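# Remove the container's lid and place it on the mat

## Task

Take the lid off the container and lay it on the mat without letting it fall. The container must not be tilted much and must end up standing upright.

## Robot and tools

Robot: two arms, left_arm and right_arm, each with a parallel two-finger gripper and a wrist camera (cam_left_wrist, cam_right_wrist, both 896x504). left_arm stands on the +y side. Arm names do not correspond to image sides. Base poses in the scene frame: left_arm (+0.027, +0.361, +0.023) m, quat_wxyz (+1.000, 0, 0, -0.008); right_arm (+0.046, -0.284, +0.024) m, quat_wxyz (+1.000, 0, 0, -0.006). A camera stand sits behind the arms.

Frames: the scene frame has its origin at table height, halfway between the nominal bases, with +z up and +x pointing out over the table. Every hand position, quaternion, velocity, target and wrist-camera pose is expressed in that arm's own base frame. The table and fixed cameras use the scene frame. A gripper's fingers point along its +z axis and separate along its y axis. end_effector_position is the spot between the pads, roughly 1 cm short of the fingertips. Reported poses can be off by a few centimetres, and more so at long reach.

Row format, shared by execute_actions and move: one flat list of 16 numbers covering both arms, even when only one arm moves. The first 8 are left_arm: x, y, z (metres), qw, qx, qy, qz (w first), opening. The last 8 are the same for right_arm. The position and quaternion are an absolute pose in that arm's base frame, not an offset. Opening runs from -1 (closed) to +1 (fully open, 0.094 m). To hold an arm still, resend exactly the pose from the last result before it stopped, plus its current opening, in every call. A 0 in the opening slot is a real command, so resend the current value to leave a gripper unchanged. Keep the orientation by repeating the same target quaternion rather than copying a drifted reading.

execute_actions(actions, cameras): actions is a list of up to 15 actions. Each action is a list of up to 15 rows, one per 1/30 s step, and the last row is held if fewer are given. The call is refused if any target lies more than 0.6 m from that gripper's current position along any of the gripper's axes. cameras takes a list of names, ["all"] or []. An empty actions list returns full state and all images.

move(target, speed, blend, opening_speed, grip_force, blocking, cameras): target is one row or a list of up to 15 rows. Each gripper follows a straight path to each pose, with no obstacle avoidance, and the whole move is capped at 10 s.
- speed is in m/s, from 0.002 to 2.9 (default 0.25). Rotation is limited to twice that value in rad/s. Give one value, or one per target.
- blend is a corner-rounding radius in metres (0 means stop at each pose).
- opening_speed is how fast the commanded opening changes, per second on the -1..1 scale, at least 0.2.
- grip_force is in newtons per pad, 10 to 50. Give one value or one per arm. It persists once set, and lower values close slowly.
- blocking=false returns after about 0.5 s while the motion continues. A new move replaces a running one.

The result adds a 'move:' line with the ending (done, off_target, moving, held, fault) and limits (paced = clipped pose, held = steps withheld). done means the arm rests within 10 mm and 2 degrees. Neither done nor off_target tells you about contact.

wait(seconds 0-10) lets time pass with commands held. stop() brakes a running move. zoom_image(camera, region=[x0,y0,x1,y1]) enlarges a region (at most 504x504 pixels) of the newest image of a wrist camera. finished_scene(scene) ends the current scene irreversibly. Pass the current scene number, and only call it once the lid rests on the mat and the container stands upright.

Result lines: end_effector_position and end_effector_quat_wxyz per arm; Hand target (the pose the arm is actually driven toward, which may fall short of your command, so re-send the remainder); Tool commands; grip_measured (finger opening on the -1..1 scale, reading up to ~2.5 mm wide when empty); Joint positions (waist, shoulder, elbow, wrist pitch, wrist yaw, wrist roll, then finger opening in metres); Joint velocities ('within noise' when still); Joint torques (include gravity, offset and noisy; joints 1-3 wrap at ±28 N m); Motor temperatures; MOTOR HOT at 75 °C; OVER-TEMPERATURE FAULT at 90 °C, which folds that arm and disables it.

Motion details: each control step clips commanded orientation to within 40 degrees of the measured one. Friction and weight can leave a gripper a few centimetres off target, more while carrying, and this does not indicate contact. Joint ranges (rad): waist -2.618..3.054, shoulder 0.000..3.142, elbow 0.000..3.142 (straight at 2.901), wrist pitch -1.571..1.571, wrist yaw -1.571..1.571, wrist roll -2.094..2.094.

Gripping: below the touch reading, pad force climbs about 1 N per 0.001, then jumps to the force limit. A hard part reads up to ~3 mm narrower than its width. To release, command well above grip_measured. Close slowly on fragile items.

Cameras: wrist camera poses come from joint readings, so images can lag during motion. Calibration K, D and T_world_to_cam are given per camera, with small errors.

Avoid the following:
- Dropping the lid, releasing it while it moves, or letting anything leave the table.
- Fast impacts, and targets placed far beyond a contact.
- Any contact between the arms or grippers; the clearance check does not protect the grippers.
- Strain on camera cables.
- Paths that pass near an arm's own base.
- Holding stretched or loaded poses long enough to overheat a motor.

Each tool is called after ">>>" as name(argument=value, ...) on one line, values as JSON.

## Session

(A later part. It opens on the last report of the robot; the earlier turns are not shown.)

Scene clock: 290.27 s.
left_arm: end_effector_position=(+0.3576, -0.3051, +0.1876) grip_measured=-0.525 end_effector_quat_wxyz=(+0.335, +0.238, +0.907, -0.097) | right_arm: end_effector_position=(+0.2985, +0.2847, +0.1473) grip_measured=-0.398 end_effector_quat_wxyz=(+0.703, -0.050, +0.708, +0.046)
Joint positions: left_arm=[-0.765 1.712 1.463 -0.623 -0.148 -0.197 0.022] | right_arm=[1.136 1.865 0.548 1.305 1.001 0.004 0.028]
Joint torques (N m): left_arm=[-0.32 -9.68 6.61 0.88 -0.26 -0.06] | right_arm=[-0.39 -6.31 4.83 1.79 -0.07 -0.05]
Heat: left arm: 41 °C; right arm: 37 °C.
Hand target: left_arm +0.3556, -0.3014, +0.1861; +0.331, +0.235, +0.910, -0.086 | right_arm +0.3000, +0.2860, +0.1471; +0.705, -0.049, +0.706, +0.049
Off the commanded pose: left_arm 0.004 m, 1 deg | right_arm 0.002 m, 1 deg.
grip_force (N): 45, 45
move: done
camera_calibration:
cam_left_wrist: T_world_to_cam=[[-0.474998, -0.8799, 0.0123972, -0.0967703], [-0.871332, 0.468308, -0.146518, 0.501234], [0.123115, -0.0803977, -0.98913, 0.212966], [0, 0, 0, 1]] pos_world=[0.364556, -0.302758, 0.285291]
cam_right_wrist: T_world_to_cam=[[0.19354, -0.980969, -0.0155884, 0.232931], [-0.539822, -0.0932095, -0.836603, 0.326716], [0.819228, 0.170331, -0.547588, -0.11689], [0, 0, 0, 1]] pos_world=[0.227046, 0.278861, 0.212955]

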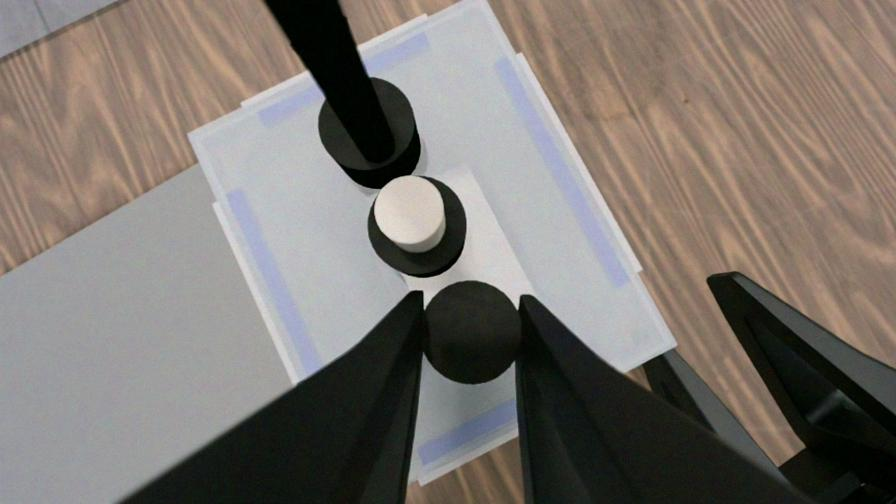

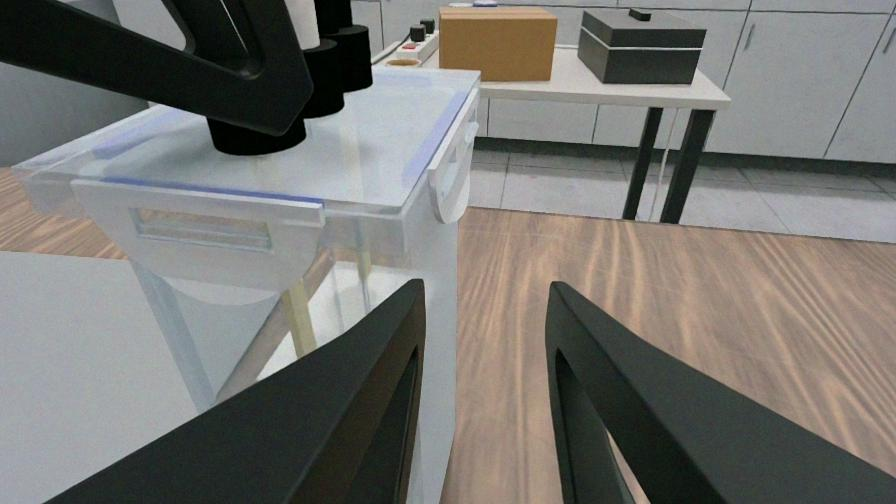

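>>> move(target=[[0.3555,-0.3015,0.186,0.331,0.2353,0.9098,-0.0857,-0.75,0.325,0.2885,0.1435,0.7054,-0.0493,0.7054,0.0493,-0.4]], cameras=["all"], speed=0.06)

>>> zoom_image(camera="cam_right_wrist", region=[340, 80, 560, 320])

Scene clock: 292.70 s.
left_arm: end_effector_position=(+0.3576, -0.3051, +0.1876) grip_measured=-0.525 end_effector_quat_wxyz=(+0.335, +0.238, +0.907, -0.097) | right_arm: end_effector_position=(+0.3207, +0.2837, +0.1437) grip_measured=-0.398 end_effector_quat_wxyz=(+0.703, -0.051, +0.708, +0.046)
Joint positions: left_arm=[-0.765 1.712 1.463 -0.623 -0.148 -0.197 0.022] | right_arm=[1.066 1.902 0.584 1.306 0.929 0.003 0.028]
Joint torques (N m): left_arm=[-0.32 -9.7 6.6 0.87 -0.26 -0.07] | right_arm=[-0.5 -5.82 6.56 1.77 -0.09 -0.04]
Heat: left arm: 41 °C; right arm: 37 °C.
Hand target: left_arm +0.3556, -0.3014, +0.1861; +0.331, +0.235, +0.910, -0.086 | right_arm +0.3249, +0.2883, +0.1435; +0.705, -0.049, +0.706, +0.049
Off the commanded pose: left_arm 0.004 m, 1 deg | right_arm 0.006 m, 1 deg.
grip_force (N): 45, 45
move: done
camera_calibration:
cam_left_wrist: T_world_to_cam=[[-0.474998, -0.8799, 0.0123972, -0.0967703], [-0.871332, 0.468308, -0.146518, 0.501234], [0.123115, -0.0803977, -0.98913, 0.212966], [0, 0, 0, 1]] pos_world=[0.364556, -0.302758, 0.285291]
cam_right_wrist: T_world_to_cam=[[0.19468, -0.98075, -0.0151355, 0.227121], [-0.540624, -0.0944137, -0.835949, 0.336182], [0.818428, 0.170925, -0.548598, -0.136741], [0, 0, 0, 1]] pos_world=[0.249445, 0.277862, 0.209453]

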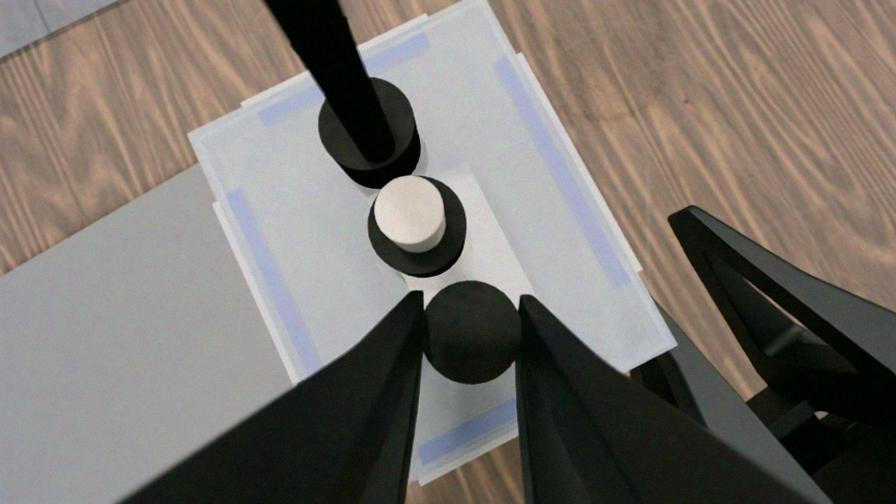

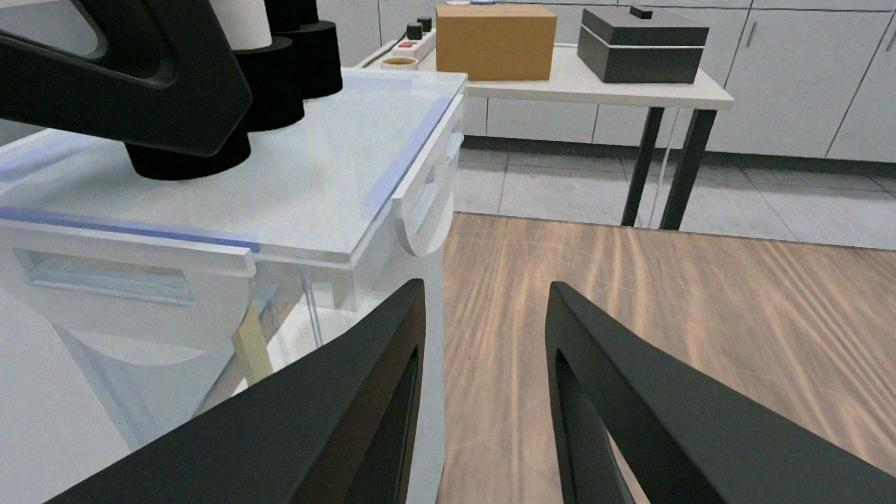

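Scaled by 2.100 from the camera's 896x504 image, which has a finer 1280x720 frame.

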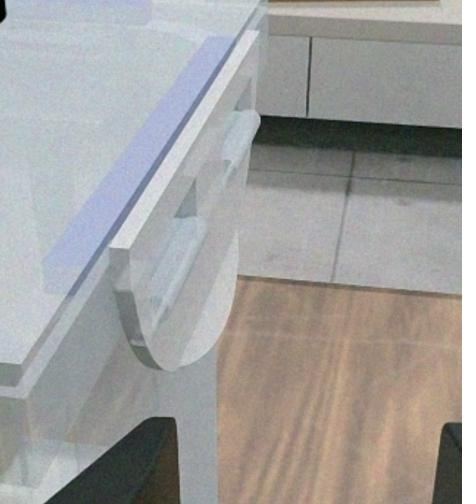

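>>> move(target=[[0.3555,-0.3015,0.186,0.331,0.2353,0.9098,-0.0857,-0.75,0.340,0.2925,0.1425,0.7054,-0.0493,0.7054,0.0493,-0.4]], cameras=["cam_right_wrist"], speed=0.06)

>>> zoom_image(camera="cam_right_wrist", region=[300, 100, 500, 320])

Scene clock: 294.70 s.
left_arm: end_effector_position=(+0.3581, -0.3045, +0.1877) grip_measured=-0.525 end_effector_quat_wxyz=(+0.335, +0.235, +0.907, -0.096) | right_arm: end_effector_position=(+0.3346, +0.2865, +0.1400) grip_measured=-0.398 end_effector_quat_wxyz=(+0.701, -0.053, +0.710, +0.042)
Joint positions: left_arm=[-0.765 1.712 1.463 -0.623 -0.152 -0.203 0.022] | right_arm=[1.032 1.935 0.623 1.292 0.897 0.002 0.028]
Joint torques (N m): left_arm=[-0.35 -9.69 6.58 0.86 -0.22 -0.01] | right_arm=[-0.57 -6.41 7.13 1.76 -0.13 -0.02]
Heat: left arm: 41 °C; right arm: 37 °C.
Hand target: left_arm +0.3556, -0.3015, +0.1861; +0.331, +0.235, +0.910, -0.086 | right_arm +0.3398, +0.2922, +0.1425; +0.705, -0.049, +0.705, +0.049
Off the commanded pose: left_arm 0.004 m, 1 deg | right_arm 0.008 m, 1 deg.
grip_force (N): 45, 45
move: done
camera_calibration:
cam_right_wrist: T_world_to_cam=[[0.192418, -0.981281, -0.00795754, 0.227019], [-0.544363, -0.0999894, -0.832869, 0.343202], [0.816483, 0.164591, -0.553413, -0.147464], [0, 0, 0, 1]] pos_world=[0.263546, 0.281357, 0.206041]
Images, in order (width x height): cam_right_wrist 896x504.

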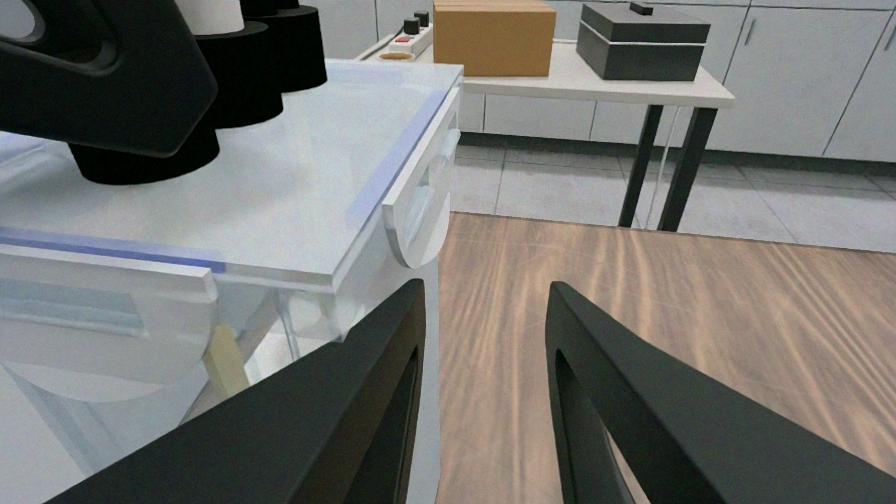

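Scaled by 2.291 from the camera's 896x504 image, which has a finer 1280x720 frame.

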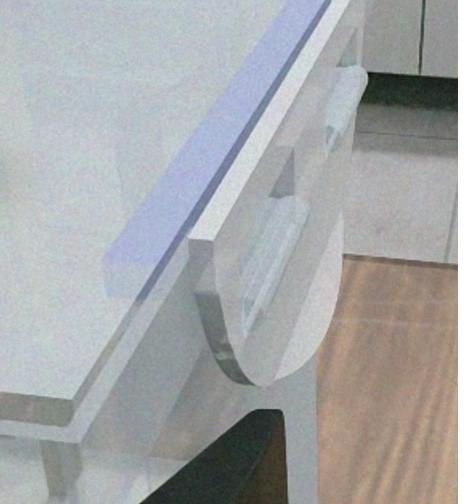

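>>> move(target=[[0.3555,-0.3015,0.186,0.331,0.2353,0.9098,-0.0857,-0.75,0.335,0.300,0.142,0.7054,-0.0493,0.7054,0.0493,-0.4]], cameras=["cam_right_wrist"], speed=0.06)

>>> zoom_image(camera="cam_right_wrist", region=[300, 100, 500, 320])

Scene clock: 296.70 s.
left_arm: end_effector_position=(+0.3580, -0.3043, +0.1875) grip_measured=-0.525 end_effector_quat_wxyz=(+0.335, +0.235, +0.907, -0.095) | right_arm: end_effector_position=(+0.3338, +0.2908, +0.1396) grip_measured=-0.398 end_effector_quat_wxyz=(+0.701, -0.052, +0.710, +0.040)
Joint positions: left_arm=[-0.765 1.712 1.463 -0.624 -0.152 -0.203 0.022] | right_arm=[1.042 1.946 0.64 1.285 0.912 0.002 0.028]
Joint torques (N m): left_arm=[-0.31 -9.69 6.58 0.87 -0.2 -0.01] | right_arm=[0.68 -6.54 7.19 1.76 -0.03 0]
Heat: left arm: 41 °C; right arm: 37 °C.
Hand target: left_arm +0.3555, -0.3014, +0.1860; +0.331, +0.235, +0.910, -0.086 | right_arm +0.3347, +0.2998, +0.1421; +0.705, -0.049, +0.706, +0.049
Off the commanded pose: left_arm 0.004 m, 1 deg | right_arm 0.010 m, 1 deg.
grip_force (N): 45, 45
move: done
camera_calibration:
cam_right_wrist: T_world_to_cam=[[0.188274, -0.98209, -0.00720059, 0.232842], [-0.544861, -0.0983485, -0.832739, 0.342612], [0.817116, 0.160707, -0.553619, -0.146749], [0, 0, 0, 1]] pos_world=[0.262749, 0.28595, 0.20574]
Images, in order (width x height): cam_right_wrist 896x504.

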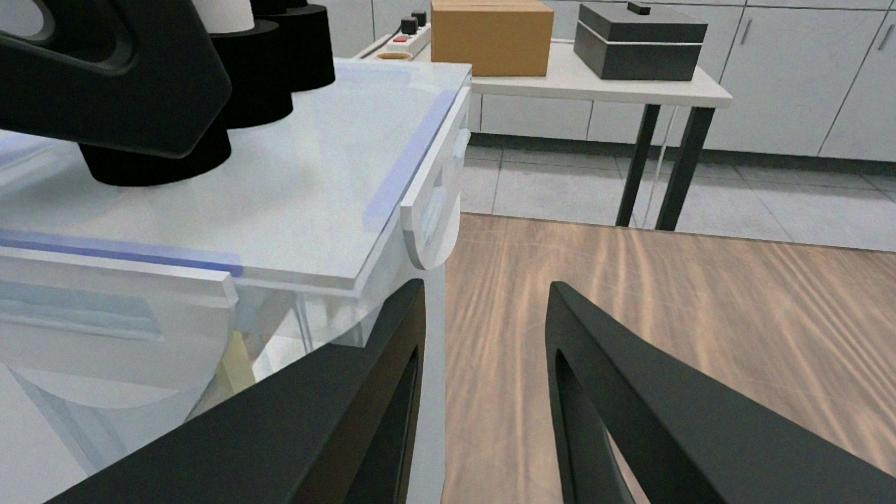

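Scaled by 2.291 from the camera's 896x504 image, which has a finer 1280x720 frame.

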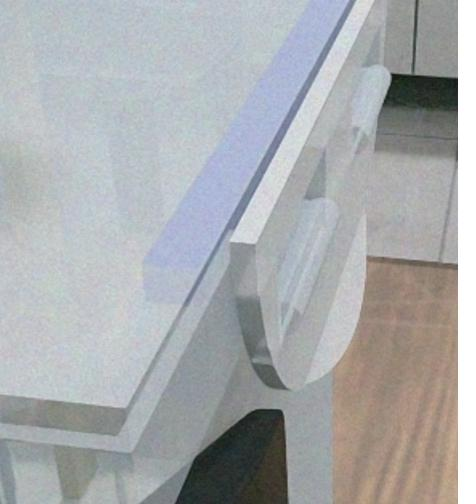

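>>> move(target=[[0.3555,-0.3015,0.186,0.331,0.2353,0.9098,-0.0857,-0.75,0.335,0.305,0.142,0.7054,-0.0493,0.7054,0.0493,-0.4]], cameras=["cam_right_wrist"], speed=0.06)

>>> zoom_image(camera="cam_right_wrist", region=[300, 100, 500, 320])

Scene clock: 298.10 s.
left_arm: end_effector_position=(+0.3581, -0.3042, +0.1875) grip_measured=-0.525 end_effector_quat_wxyz=(+0.335, +0.234, +0.908, -0.095) | right_arm: end_effector_position=(+0.3343, +0.2917, +0.1397) grip_measured=-0.398 end_effector_quat_wxyz=(+0.702, -0.045, +0.710, +0.035)
Joint positions: left_arm=[-0.765 1.712 1.463 -0.624 -0.153 -0.204 0.022] | right_arm=[1.048 1.955 0.654 1.279 0.935 0.002 0.028]
Joint torques (N m): left_arm=[-0.36 -9.7 6.61 0.88 -0.22 -0.02] | right_arm=[0.87 -6.54 7.46 1.74 -0.17 -0.01]
Heat: left arm: 41 °C; right arm: 38 °C.
Hand target: left_arm +0.3555, -0.3014, +0.1860; +0.331, +0.235, +0.910, -0.086 | right_arm +0.3345, +0.3046, +0.1421; +0.705, -0.049, +0.705, +0.049
Off the commanded pose: left_arm 0.004 m, 1 deg | right_arm 0.013 m, 2 deg.
grip_force (N): 45, 45
move: off_target (right_arm)
camera_calibration:
cam_right_wrist: T_world_to_cam=[[0.171763, -0.98511, -0.0074509, 0.240168], [-0.545775, -0.0888586, -0.833207, 0.340655], [0.820139, 0.14718, -0.552911, -0.144479], [0, 0, 0, 1]] pos_world=[0.263162, 0.288126, 0.205741]
Images, in order (width x height): cam_right_wrist 896x504.

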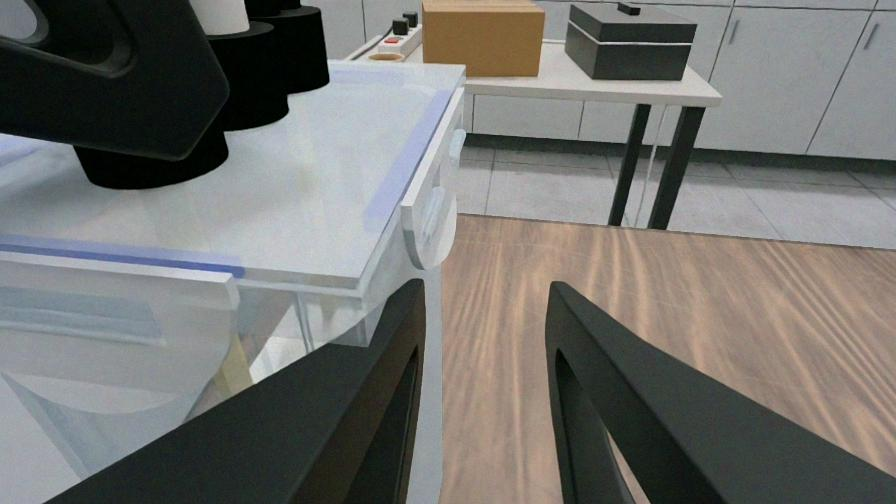

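Scaled by 2.291 from the camera's 896x504 image, which has a finer 1280x720 frame.

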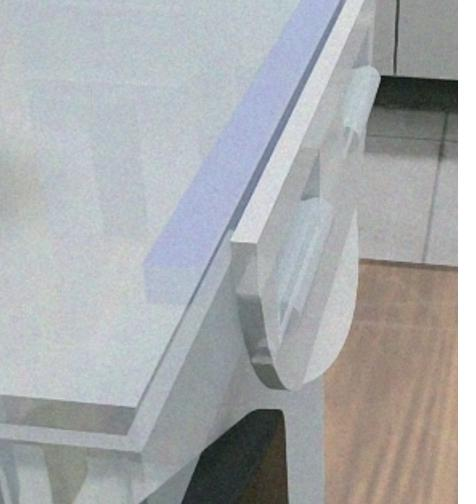

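>>> move(target=[[0.3555,-0.3015,0.186,0.331,0.2353,0.9098,-0.0857,-0.75,0.332,0.298,0.143,0.7002,-0.0984,0.7002,0.0984,-0.4]], cameras=["cam_right_wrist"], speed=0.06)

>>> zoom_image(camera="cam_right_wrist", region=[300, 100, 500, 320])

Scene clock: 302.97 s.
left_arm: end_effector_position=(+0.3581, -0.3037, +0.1874) grip_measured=-0.525 end_effector_quat_wxyz=(+0.335, +0.234, +0.908, -0.094) | right_arm: end_effector_position=(+0.3346, +0.2930, +0.1257) grip_measured=-0.399 end_effector_quat_wxyz=(+0.691, -0.097, +0.713, +0.072)
Joint positions: left_arm=[-0.765 1.712 1.463 -0.626 -0.155 -0.204 0.022] | right_arm=[1 1.955 0.585 1.322 0.761 0.002 0.028]
Joint torques (N m): left_arm=[-0.31 -9.69 6.6 0.88 -0.18 0.01] | right_arm=[-0.09 -11.64 3.78 1.89 -0.42 -0.04]
Heat: left arm: 41 °C; right arm: 38 °C.
Hand target: left_arm +0.3555, -0.3014, +0.1860; +0.331, +0.235, +0.910, -0.086 | right_arm +0.3319, +0.2978, +0.1429; +0.701, -0.098, +0.700, +0.098
Off the commanded pose: left_arm 0.004 m, 1 deg | right_arm 0.018 m, 4 deg.
grip_force (N): 45, 45
move: off_target (right_arm)
camera_calibration:
cam_right_wrist: T_world_to_cam=[[0.294012, -0.955772, 0.00757615, 0.18986], [-0.545088, -0.174179, -0.820086, 0.352426], [0.785135, 0.236985, -0.57219, -0.164777], [0, 0, 0, 1]] pos_world=[0.265654, 0.281898, 0.193298]
Images, in order (width x height): cam_right_wrist 896x504.

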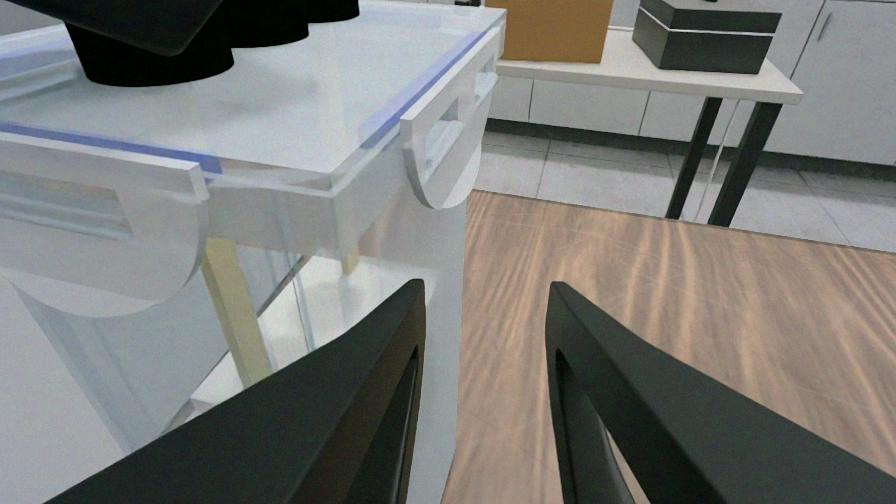

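Scaled by 2.291 from the camera's 896x504 image, which has a finer 1280x720 frame.

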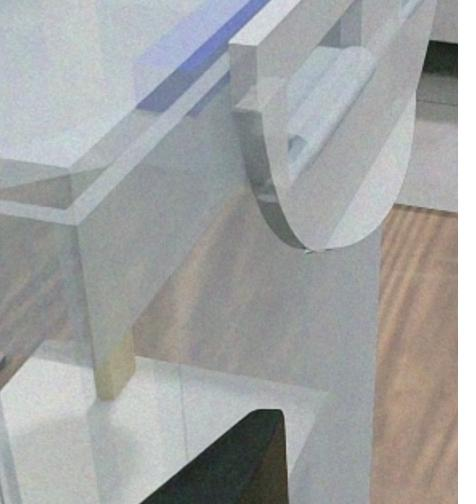

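>>> move(target=[[0.3555,-0.3015,0.186,0.331,0.2353,0.9098,-0.0857,-0.75,0.345,0.303,0.138,0.7002,-0.0984,0.7002,0.0984,-0.4]], cameras=["cam_right_wrist"], speed=0.06)

>>> zoom_image(camera="cam_right_wrist", region=[300, 60, 500, 300])

Scene clock: 304.90 s.
left_arm: end_effector_position=(+0.3581, -0.3037, +0.1874) grip_measured=-0.525 end_effector_quat_wxyz=(+0.335, +0.234, +0.908, -0.094) | right_arm: end_effector_position=(+0.3417, +0.2929, +0.1287) grip_measured=-0.399 end_effector_quat_wxyz=(+0.693, -0.098, +0.710, +0.079)
Joint positions: left_arm=[-0.765 1.712 1.463 -0.626 -0.155 -0.204 0.022] | right_arm=[0.975 1.955 0.595 1.323 0.724 0.002 0.028]
Joint torques (N m): left_arm=[-0.34 -9.69 6.6 0.89 -0.18 0.03] | right_arm=[-0.25 -7.72 6.83 1.89 -0.33 -0.03]
Heat: left arm: 41 °C; right arm: 39 °C.
Hand target: left_arm +0.3555, -0.3014, +0.1860; +0.331, +0.235, +0.910, -0.086 | right_arm +0.3446, +0.3025, +0.1382; +0.700, -0.098, +0.700, +0.098
Off the commanded pose: left_arm 0.004 m, 1 deg | right_arm 0.014 m, 3 deg.
grip_force (N): 45, 45
move: off_target (right_arm)
camera_calibration:
cam_right_wrist: T_world_to_cam=[[0.30526, -0.952269, 0.000174803, 0.183706], [-0.539378, -0.173054, -0.82409, 0.356881], [0.784785, 0.251467, -0.566459, -0.17346], [0, 0, 0, 1]] pos_world=[0.272545, 0.280316, 0.195812]
Images, in order (width x height): cam_right_wrist 896x504.

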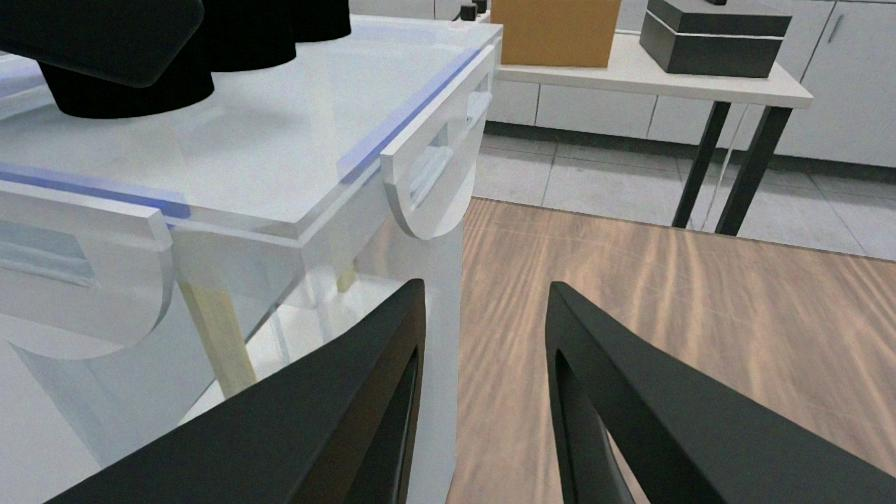

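Scaled by 2.100 from the camera's 896x504 image, which has a finer 1280x720 frame.

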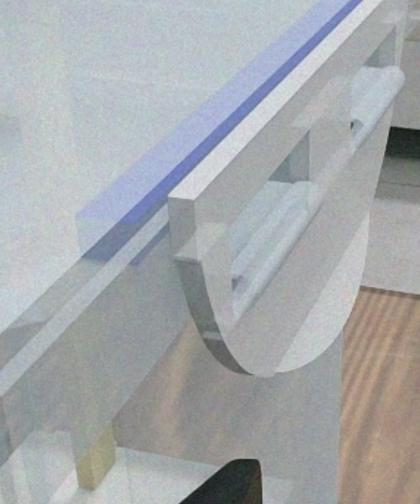

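>>> move(target=[[0.3555,-0.3015,0.186,0.331,0.2353,0.9098,-0.0857,-0.75,0.348,0.309,0.138,0.7002,-0.0984,0.7002,0.0984,-0.4]], cameras=["cam_right_wrist"], speed=0.06)

>>> zoom_image(camera="cam_right_wrist", region=[300, 60, 500, 300])

Scene clock: 306.93 s.
left_arm: end_effector_position=(+0.3585, -0.3023, +0.1870) grip_measured=-0.525 end_effector_quat_wxyz=(+0.335, +0.233, +0.908, -0.090) | right_arm: end_effector_position=(+0.3448, +0.2961, +0.1341) grip_measured=-0.399 end_effector_quat_wxyz=(+0.696, -0.092, +0.707, +0.081)
Joint positions: left_arm=[-0.765 1.712 1.463 -0.629 -0.163 -0.205 0.022] | right_arm=[0.975 1.955 0.617 1.314 0.73 0.002 0.028]
Joint torques (N m): left_arm=[-0.35 -9.68 6.6 0.92 -0.13 0.02] | right_arm=[0.02 -6.61 7.46 1.84 -0.35 -0.02]
Heat: left arm: 41 °C; right arm: 39 °C.
Hand target: left_arm +0.3555, -0.3014, +0.1860; +0.331, +0.235, +0.910, -0.086 | right_arm +0.3475, +0.3084, +0.1382; +0.700, -0.098, +0.700, +0.098
Off the commanded pose: left_arm 0.003 m, 1 deg | right_arm 0.014 m, 2 deg.
grip_force (N): 45, 45
move: off_target (right_arm)
camera_calibration:
cam_right_wrist: T_world_to_cam=[[0.299513, -0.954057, -0.00821711, 0.189466], [-0.533874, -0.160452, -0.830201, 0.358768], [0.79074, 0.253043, -0.557404, -0.177382], [0, 0, 0, 1]] pos_world=[0.275052, 0.283211, 0.200533]
Images, in order (width x height): cam_right_wrist 896x504.

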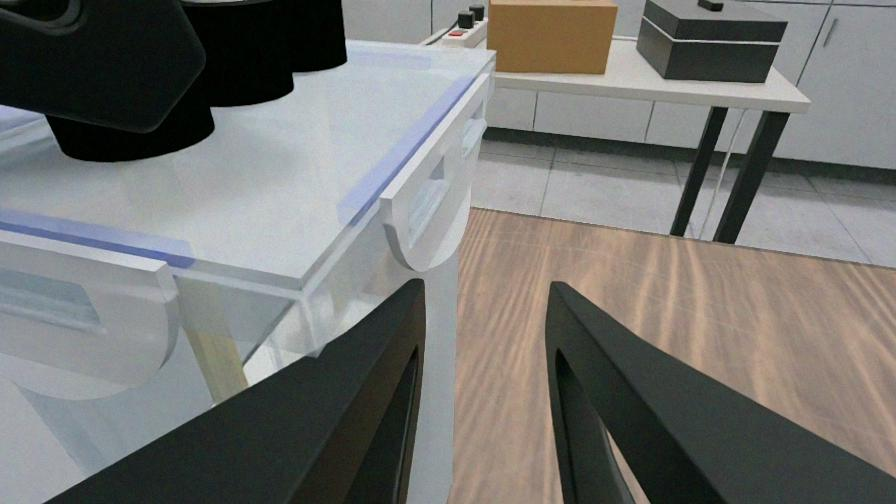

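Scaled by 2.100 from the camera's 896x504 image, which has a finer 1280x720 frame.

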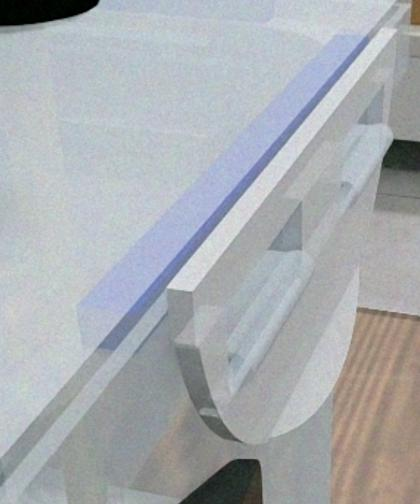

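>>> move(target=[[0.3555,-0.3015,0.186,0.331,0.2353,0.9098,-0.0857,-0.75,0.315,0.270,0.125,0.6645,-0.2418,0.6645,0.2418,-0.4],[0.3555,-0.3015,0.186,0.331,0.2353,0.9098,-0.0857,-0.75,0.365,0.288,0.125,0.6645,-0.2418,0.6645,0.2418,-0.4]], cameras=["all"], speed=0.08)

>>> zoom_image(camera="cam_right_wrist", region=[300, 60, 500, 300])

Scene clock: 312.90 s.
left_arm: end_effector_position=(+0.3586, -0.3022, +0.1871) grip_measured=-0.525 end_effector_quat_wxyz=(+0.336, +0.233, +0.908, -0.090) | right_arm: end_effector_position=(+0.3608, +0.2857, +0.1260) grip_measured=-0.399 end_effector_quat_wxyz=(+0.662, -0.241, +0.668, +0.239)
Joint positions: left_arm=[-0.765 1.712 1.463 -0.629 -0.163 -0.205 0.022] | right_arm=[0.652 1.954 0.511 1.434 -0.041 0 0.028]
Joint torques (N m): left_arm=[-0.35 -9.66 6.58 0.92 -0.12 0] | right_arm=[-0.55 -5.83 5.82 2.07 -0.15 0]
Heat: left arm: 40 °C; right arm: 40 °C.
Hand target: left_arm +0.3555, -0.3015, +0.1860; +0.331, +0.235, +0.910, -0.086 | right_arm +0.3649, +0.2879, +0.1250; +0.664, -0.242, +0.665, +0.242
Off the commanded pose: left_arm 0.003 m, 1 deg | right_arm 0.005 m, 1 deg.
grip_force (N): 45, 45
move: done
camera_calibration:
cam_left_wrist: T_world_to_cam=[[-0.461478, -0.88714, 0.00442575, -0.0993364], [-0.878146, 0.456079, -0.144399, 0.498938], [0.126084, -0.0705234, -0.98951, 0.214562], [0, 0, 0, 1]] pos_world=[0.365246, -0.300549, 0.284797]
cam_right_wrist: T_world_to_cam=[[0.682698, -0.730376, -0.0218001, -0.0257582], [-0.413542, -0.361606, -0.835598, 0.373677], [0.602417, 0.579476, -0.548909, -0.218301], [0, 0, 0, 1]] pos_world=[0.303625, 0.242811, 0.191855]

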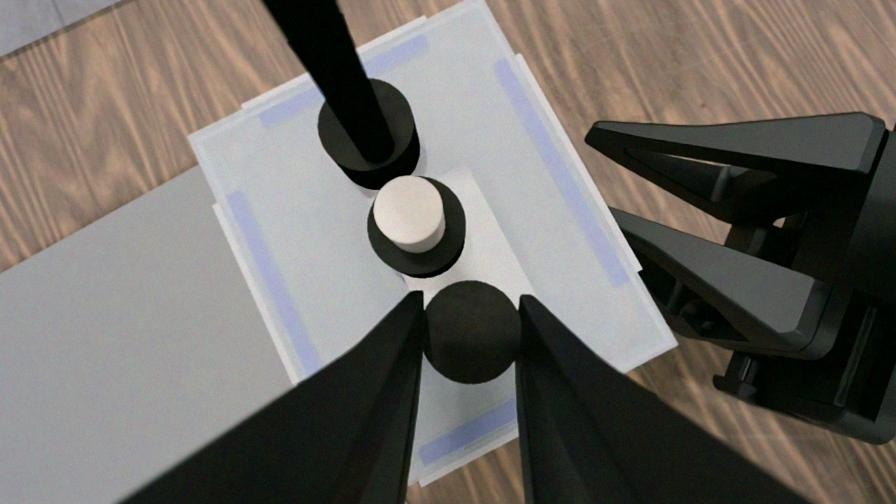

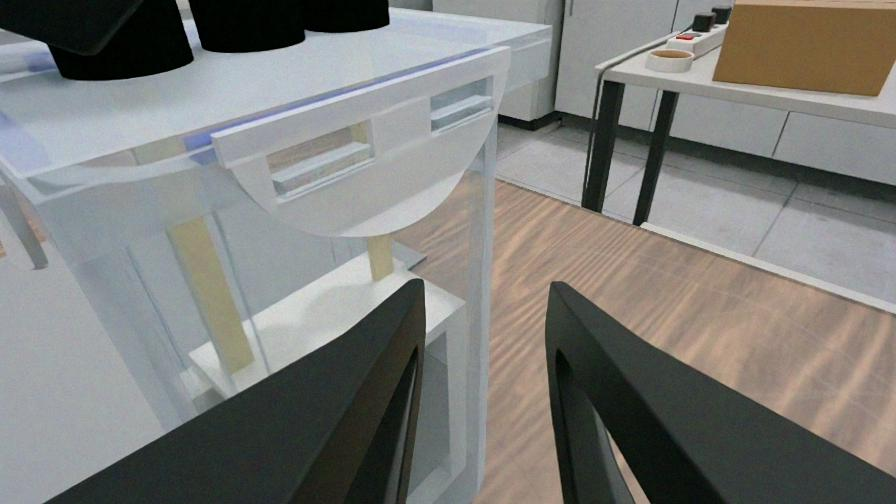

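Scaled by 2.100 from the camera's 896x504 image, which has a finer 1280x720 frame.

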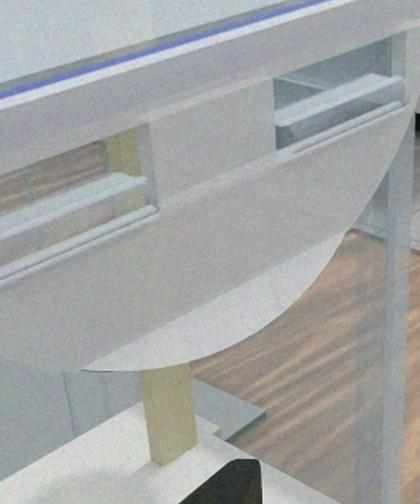

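>>> move(target=[[0.3555,-0.3015,0.186,0.331,0.2353,0.9098,-0.0857,-0.75,0.340,0.285,0.120,0.6861,-0.1711,0.6861,0.1711,-0.4],[0.3555,-0.3015,0.186,0.331,0.2353,0.9098,-0.0857,-0.75,0.348,0.305,0.122,0.6861,-0.1711,0.6861,0.1711,-0.4]], cameras=["all"], speed=0.08)

>>> zoom_image(camera="cam_right_wrist", region=[300, 60, 500, 300])

Scene clock: 319.37 s.
left_arm: end_effector_position=(+0.3587, -0.3017, +0.1869) grip_measured=-0.525 end_effector_quat_wxyz=(+0.336, +0.232, +0.909, -0.089) | right_arm: end_effector_position=(+0.3474, +0.2958, +0.1205) grip_measured=-0.399 end_effector_quat_wxyz=(+0.682, -0.169, +0.692, +0.161)
Joint positions: left_arm=[-0.765 1.712 1.463 -0.63 -0.166 -0.205 0.022] | right_arm=[0.849 1.979 0.527 1.434 0.377 -0.001 0.028]
Joint torques (N m): left_arm=[-0.35 -9.66 6.6 0.92 -0.1 0.01] | right_arm=[0.83 -6.02 6.2 2.02 -0.08 0.02]
Heat: left arm: 40 °C; right arm: 41 °C.
Hand target: left_arm +0.3555, -0.3014, +0.1860; +0.331, +0.235, +0.910, -0.086 | right_arm +0.3477, +0.3048, +0.1219; +0.686, -0.171, +0.686, +0.171
Off the commanded pose: left_arm 0.003 m, 1 deg | right_arm 0.009 m, 1 deg.
grip_force (N): 45, 45
move: done
camera_calibration:
cam_left_wrist: T_world_to_cam=[[-0.459771, -0.888035, 0.0023614, -0.099328], [-0.878949, 0.454684, -0.14391, 0.498609], [0.126724, -0.0682413, -0.989588, 0.214947], [0, 0, 0, 1]] pos_world=[0.365345, -0.300248, 0.284699]
cam_right_wrist: T_world_to_cam=[[0.506451, -0.862135, -0.0151466, 0.0900241], [-0.485773, -0.27076, -0.831092, 0.364919], [0.712413, 0.428265, -0.555929, -0.211727], [0, 0, 0, 1]] pos_world=[0.282512, 0.267094, 0.186939]

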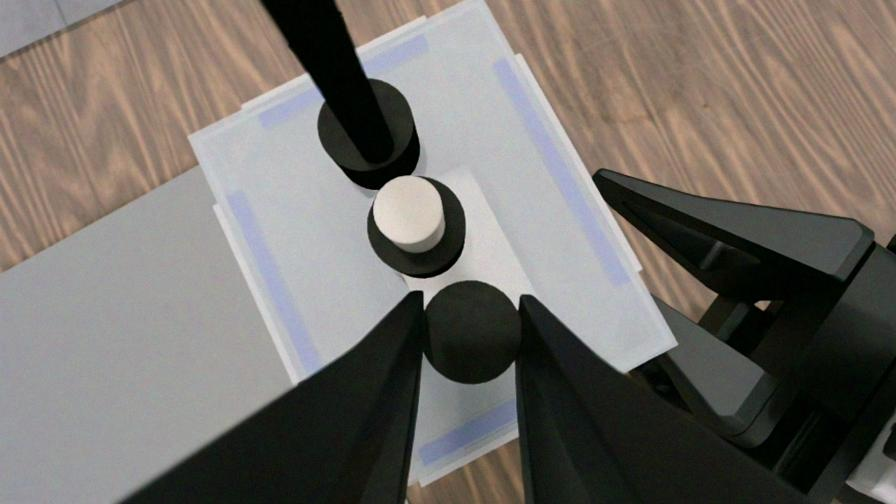

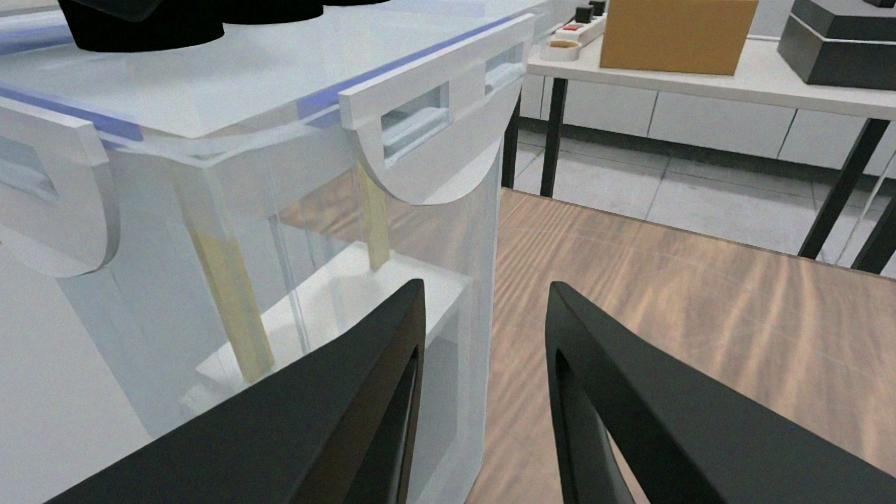

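Scaled by 2.100 from the camera's 896x504 image, which has a finer 1280x720 frame.

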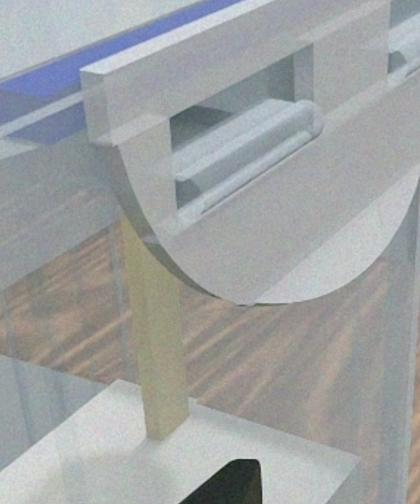

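>>> move(target=[[0.3555,-0.3015,0.186,0.331,0.2353,0.9098,-0.0857,-0.75,0.348,0.307,0.140,0.6861,-0.1711,0.6861,0.1711,-0.4]], cameras=["all"], speed=0.05)

>>> zoom_image(camera="cam_right_wrist", region=[300, 60, 500, 300])

Scene clock: 321.80 s.
left_arm: end_effector_position=(+0.3587, -0.3017, +0.1869) grip_measured=-0.525 end_effector_quat_wxyz=(+0.336, +0.232, +0.909, -0.089) | right_arm: end_effector_position=(+0.3487, +0.2960, +0.1145) grip_measured=-0.399 end_effector_quat_wxyz=(+0.670, -0.175, +0.706, +0.149)
Joint positions: left_arm=[-0.765 1.712 1.463 -0.63 -0.166 -0.205 0.022] | right_arm=[0.851 1.96 0.537 1.362 0.387 -0.001 0.028]
Joint torques (N m): left_arm=[-0.35 -9.66 6.6 0.92 -0.1 0] | right_arm=[0.96 -11.64 6.34 1.85 -0.15 0.01]
Heat: left arm: 40 °C; right arm: 41 °C.
Hand target: left_arm +0.3555, -0.3014, +0.1860; +0.331, +0.235, +0.910, -0.086 | right_arm +0.3475, +0.3063, +0.1401; +0.686, -0.171, +0.686, +0.171
Off the commanded pose: left_arm 0.003 m, 1 deg | right_arm 0.028 m, 4 deg.
grip_force (N): 45, 45
move: off_target (right_arm)
camera_calibration:
cam_left_wrist: T_world_to_cam=[[-0.459771, -0.888035, 0.0023614, -0.099328], [-0.878949, 0.454684, -0.14391, 0.498609], [0.126724, -0.0682413, -0.989588, 0.214947], [0, 0, 0, 1]] pos_world=[0.365345, -0.300248, 0.284699]
cam_right_wrist: T_world_to_cam=[[0.498907, -0.866656, -0.000511969, 0.0917111], [-0.511998, -0.294264, -0.807011, 0.373877], [0.69925, 0.402885, -0.590536, -0.199993], [0, 0, 0, 1]] pos_world=[0.285514, 0.270075, 0.183667]

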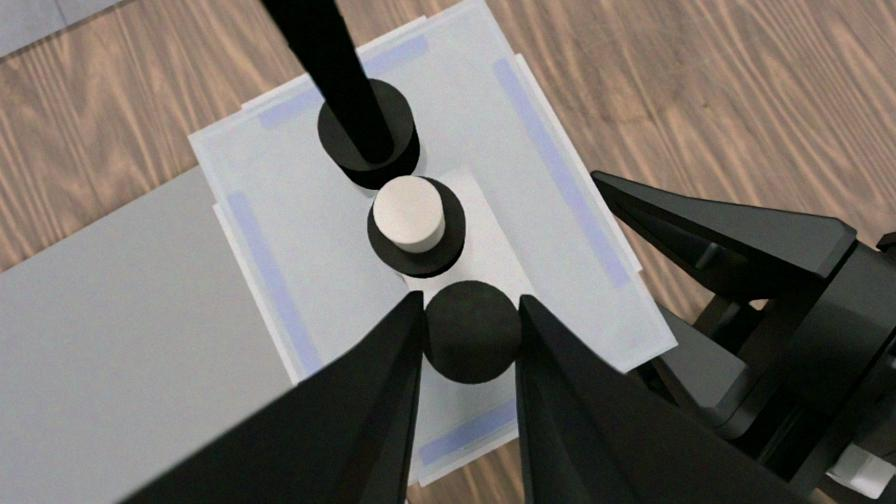

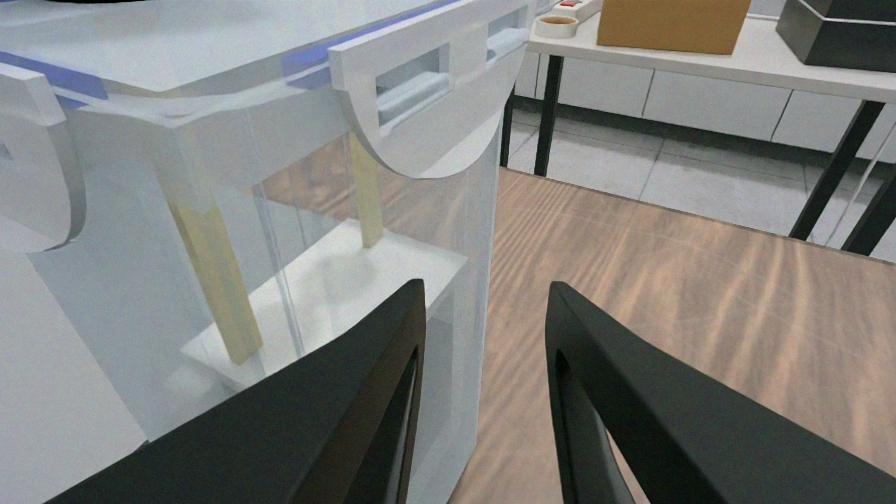

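Scaled by 2.100 from the camera's 896x504 image, which has a finer 1280x720 frame.

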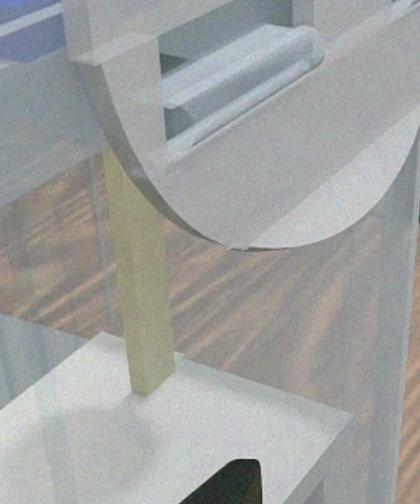

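>>> move(target=[[0.3555,-0.3015,0.186,0.331,0.2353,0.9098,-0.0857,-0.75,0.348,0.307,0.155,0.6861,-0.1711,0.6861,0.1711,-0.4]], cameras=["all"], speed=0.05)

>>> zoom_image(camera="cam_right_wrist", region=[300, 60, 500, 300])

Scene clock: 323.07 s.
left_arm: end_effector_position=(+0.3587, -0.3017, +0.1869) grip_measured=-0.525 end_effector_quat_wxyz=(+0.336, +0.232, +0.909, -0.089) | right_arm: end_effector_position=(+0.3484, +0.2959, +0.1281) grip_measured=-0.399 end_effector_quat_wxyz=(+0.669, -0.176, +0.706, +0.149)
Joint positions: left_arm=[-0.765 1.712 1.463 -0.63 -0.166 -0.205 0.022] | right_arm=[0.852 1.89 0.542 1.284 0.389 -0.001 0.028]
Joint torques (N m): left_arm=[-0.38 -9.66 6.61 0.92 -0.11 0.02] | right_arm=[0.9 -11.4 7.09 1.84 -0.17 0.01]
Heat: left arm: 40 °C; right arm: 41 °C.
Hand target: left_arm +0.3555, -0.3014, +0.1860; +0.331, +0.235, +0.910, -0.086 | right_arm +0.3474, +0.3062, +0.1550; +0.686, -0.171, +0.686, +0.171
Off the commanded pose: left_arm 0.003 m, 1 deg | right_arm 0.029 m, 4 deg.
grip_force (N): 45, 45
move: off_target (right_arm)
camera_calibration:
cam_left_wrist: T_world_to_cam=[[-0.459771, -0.888035, 0.0023614, -0.099328], [-0.878949, 0.454684, -0.14391, 0.498609], [0.126724, -0.0682413, -0.989588, 0.214947], [0, 0, 0, 1]] pos_world=[0.365345, -0.300248, 0.284699]
cam_right_wrist: T_world_to_cam=[[0.498311, -0.866998, 0.000455416, 0.0920616], [-0.513542, -0.295583, -0.805546, 0.385474], [0.698542, 0.401178, -0.592533, -0.190729], [0, 0, 0, 1]] pos_world=[0.285314, 0.270273, 0.197462]

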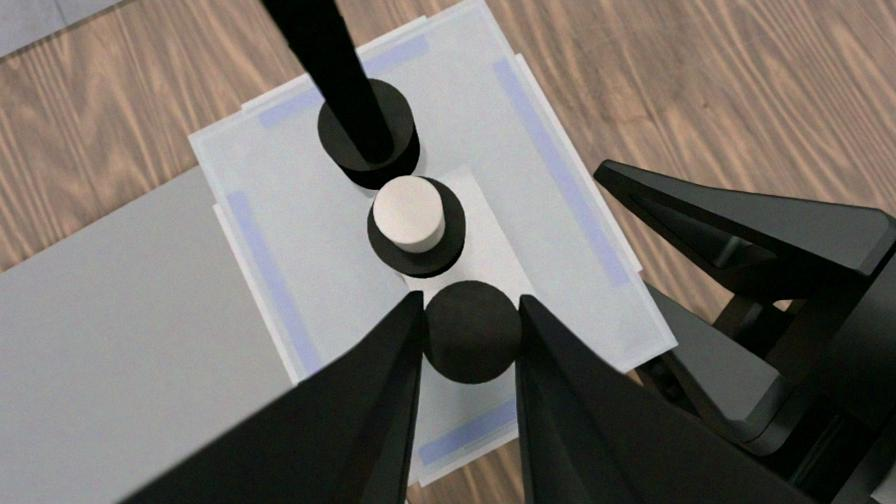

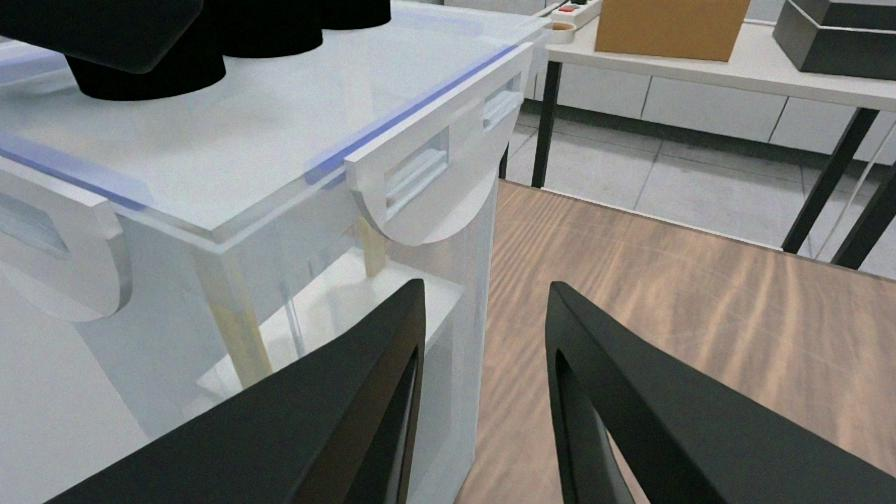

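Scaled by 2.100 from the camera's 896x504 image, which has a finer 1280x720 frame.

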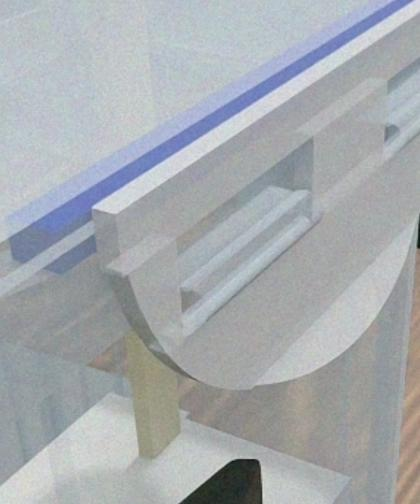

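>>> move(target=[[0.3555,-0.3015,0.186,0.331,0.2353,0.9098,-0.0857,-0.75,0.348,0.307,0.164,0.6861,-0.1711,0.6861,0.1711,-0.4]], cameras=["all"], speed=0.04)

>>> zoom_image(camera="cam_right_wrist", region=[300, 60, 500, 300])

Scene clock: 324.47 s.
left_arm: end_effector_position=(+0.3587, -0.3017, +0.1869) grip_measured=-0.525 end_effector_quat_wxyz=(+0.336, +0.232, +0.909, -0.089) | right_arm: end_effector_position=(+0.3485, +0.2958, +0.1349) grip_measured=-0.399 end_effector_quat_wxyz=(+0.667, -0.177, +0.708, +0.147)
Joint positions: left_arm=[-0.765 1.712 1.463 -0.63 -0.166 -0.205 0.022] | right_arm=[0.852 1.851 0.547 1.232 0.39 -0.001 0.028]
Joint torques (N m): left_arm=[-0.34 -9.69 6.61 0.92 -0.11 0.01] | right_arm=[0.9 -11.25 7.45 1.88 -0.18 0.01]
Heat: left arm: 40 °C; right arm: 41 °C.
Hand target: left_arm +0.3555, -0.3014, +0.1860; +0.331, +0.235, +0.910, -0.086 | right_arm +0.3473, +0.3061, +0.1639; +0.686, -0.171, +0.686, +0.171
Off the commanded pose: left_arm 0.003 m, 1 deg | right_arm 0.031 m, 4 deg.
grip_force (N): 45, 45
move: off_target (right_arm)
camera_calibration:
cam_left_wrist: T_world_to_cam=[[-0.459771, -0.888035, 0.0023614, -0.099328], [-0.878949, 0.454684, -0.14391, 0.498609], [0.126724, -0.0682413, -0.989588, 0.214947], [0, 0, 0, 1]] pos_world=[0.365345, -0.300248, 0.284699]
cam_right_wrist: T_world_to_cam=[[0.497663, -0.867367, 0.00268539, 0.0919455], [-0.517402, -0.299348, -0.801677, 0.392888], [0.696151, 0.397575, -0.597752, -0.184141], [0, 0, 0, 1]] pos_world=[0.285713, 0.270571, 0.204651]

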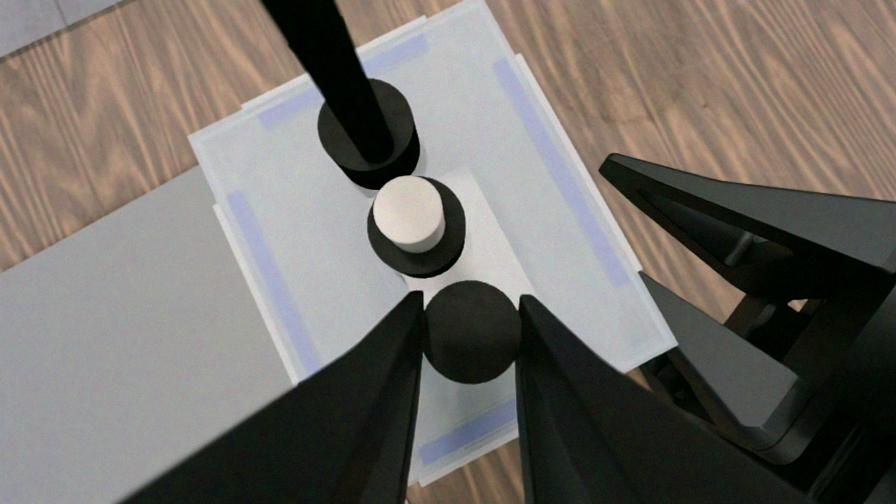

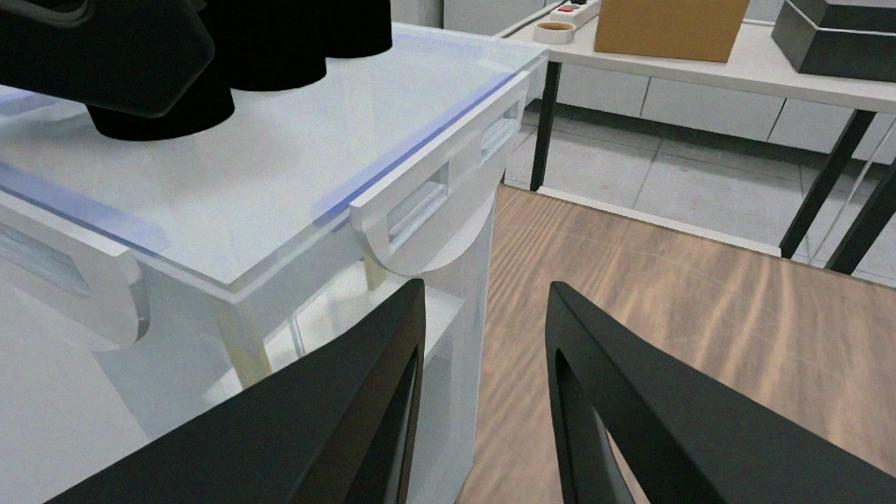

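Scaled by 2.100 from the camera's 896x504 image, which has a finer 1280x720 frame.

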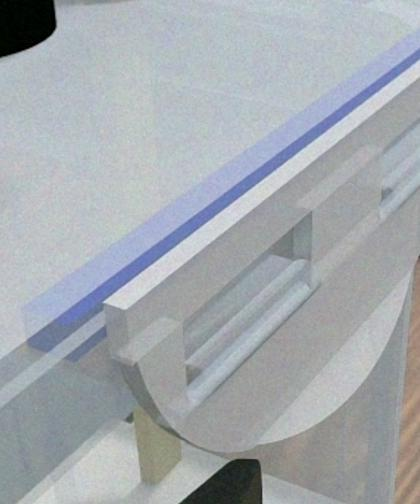

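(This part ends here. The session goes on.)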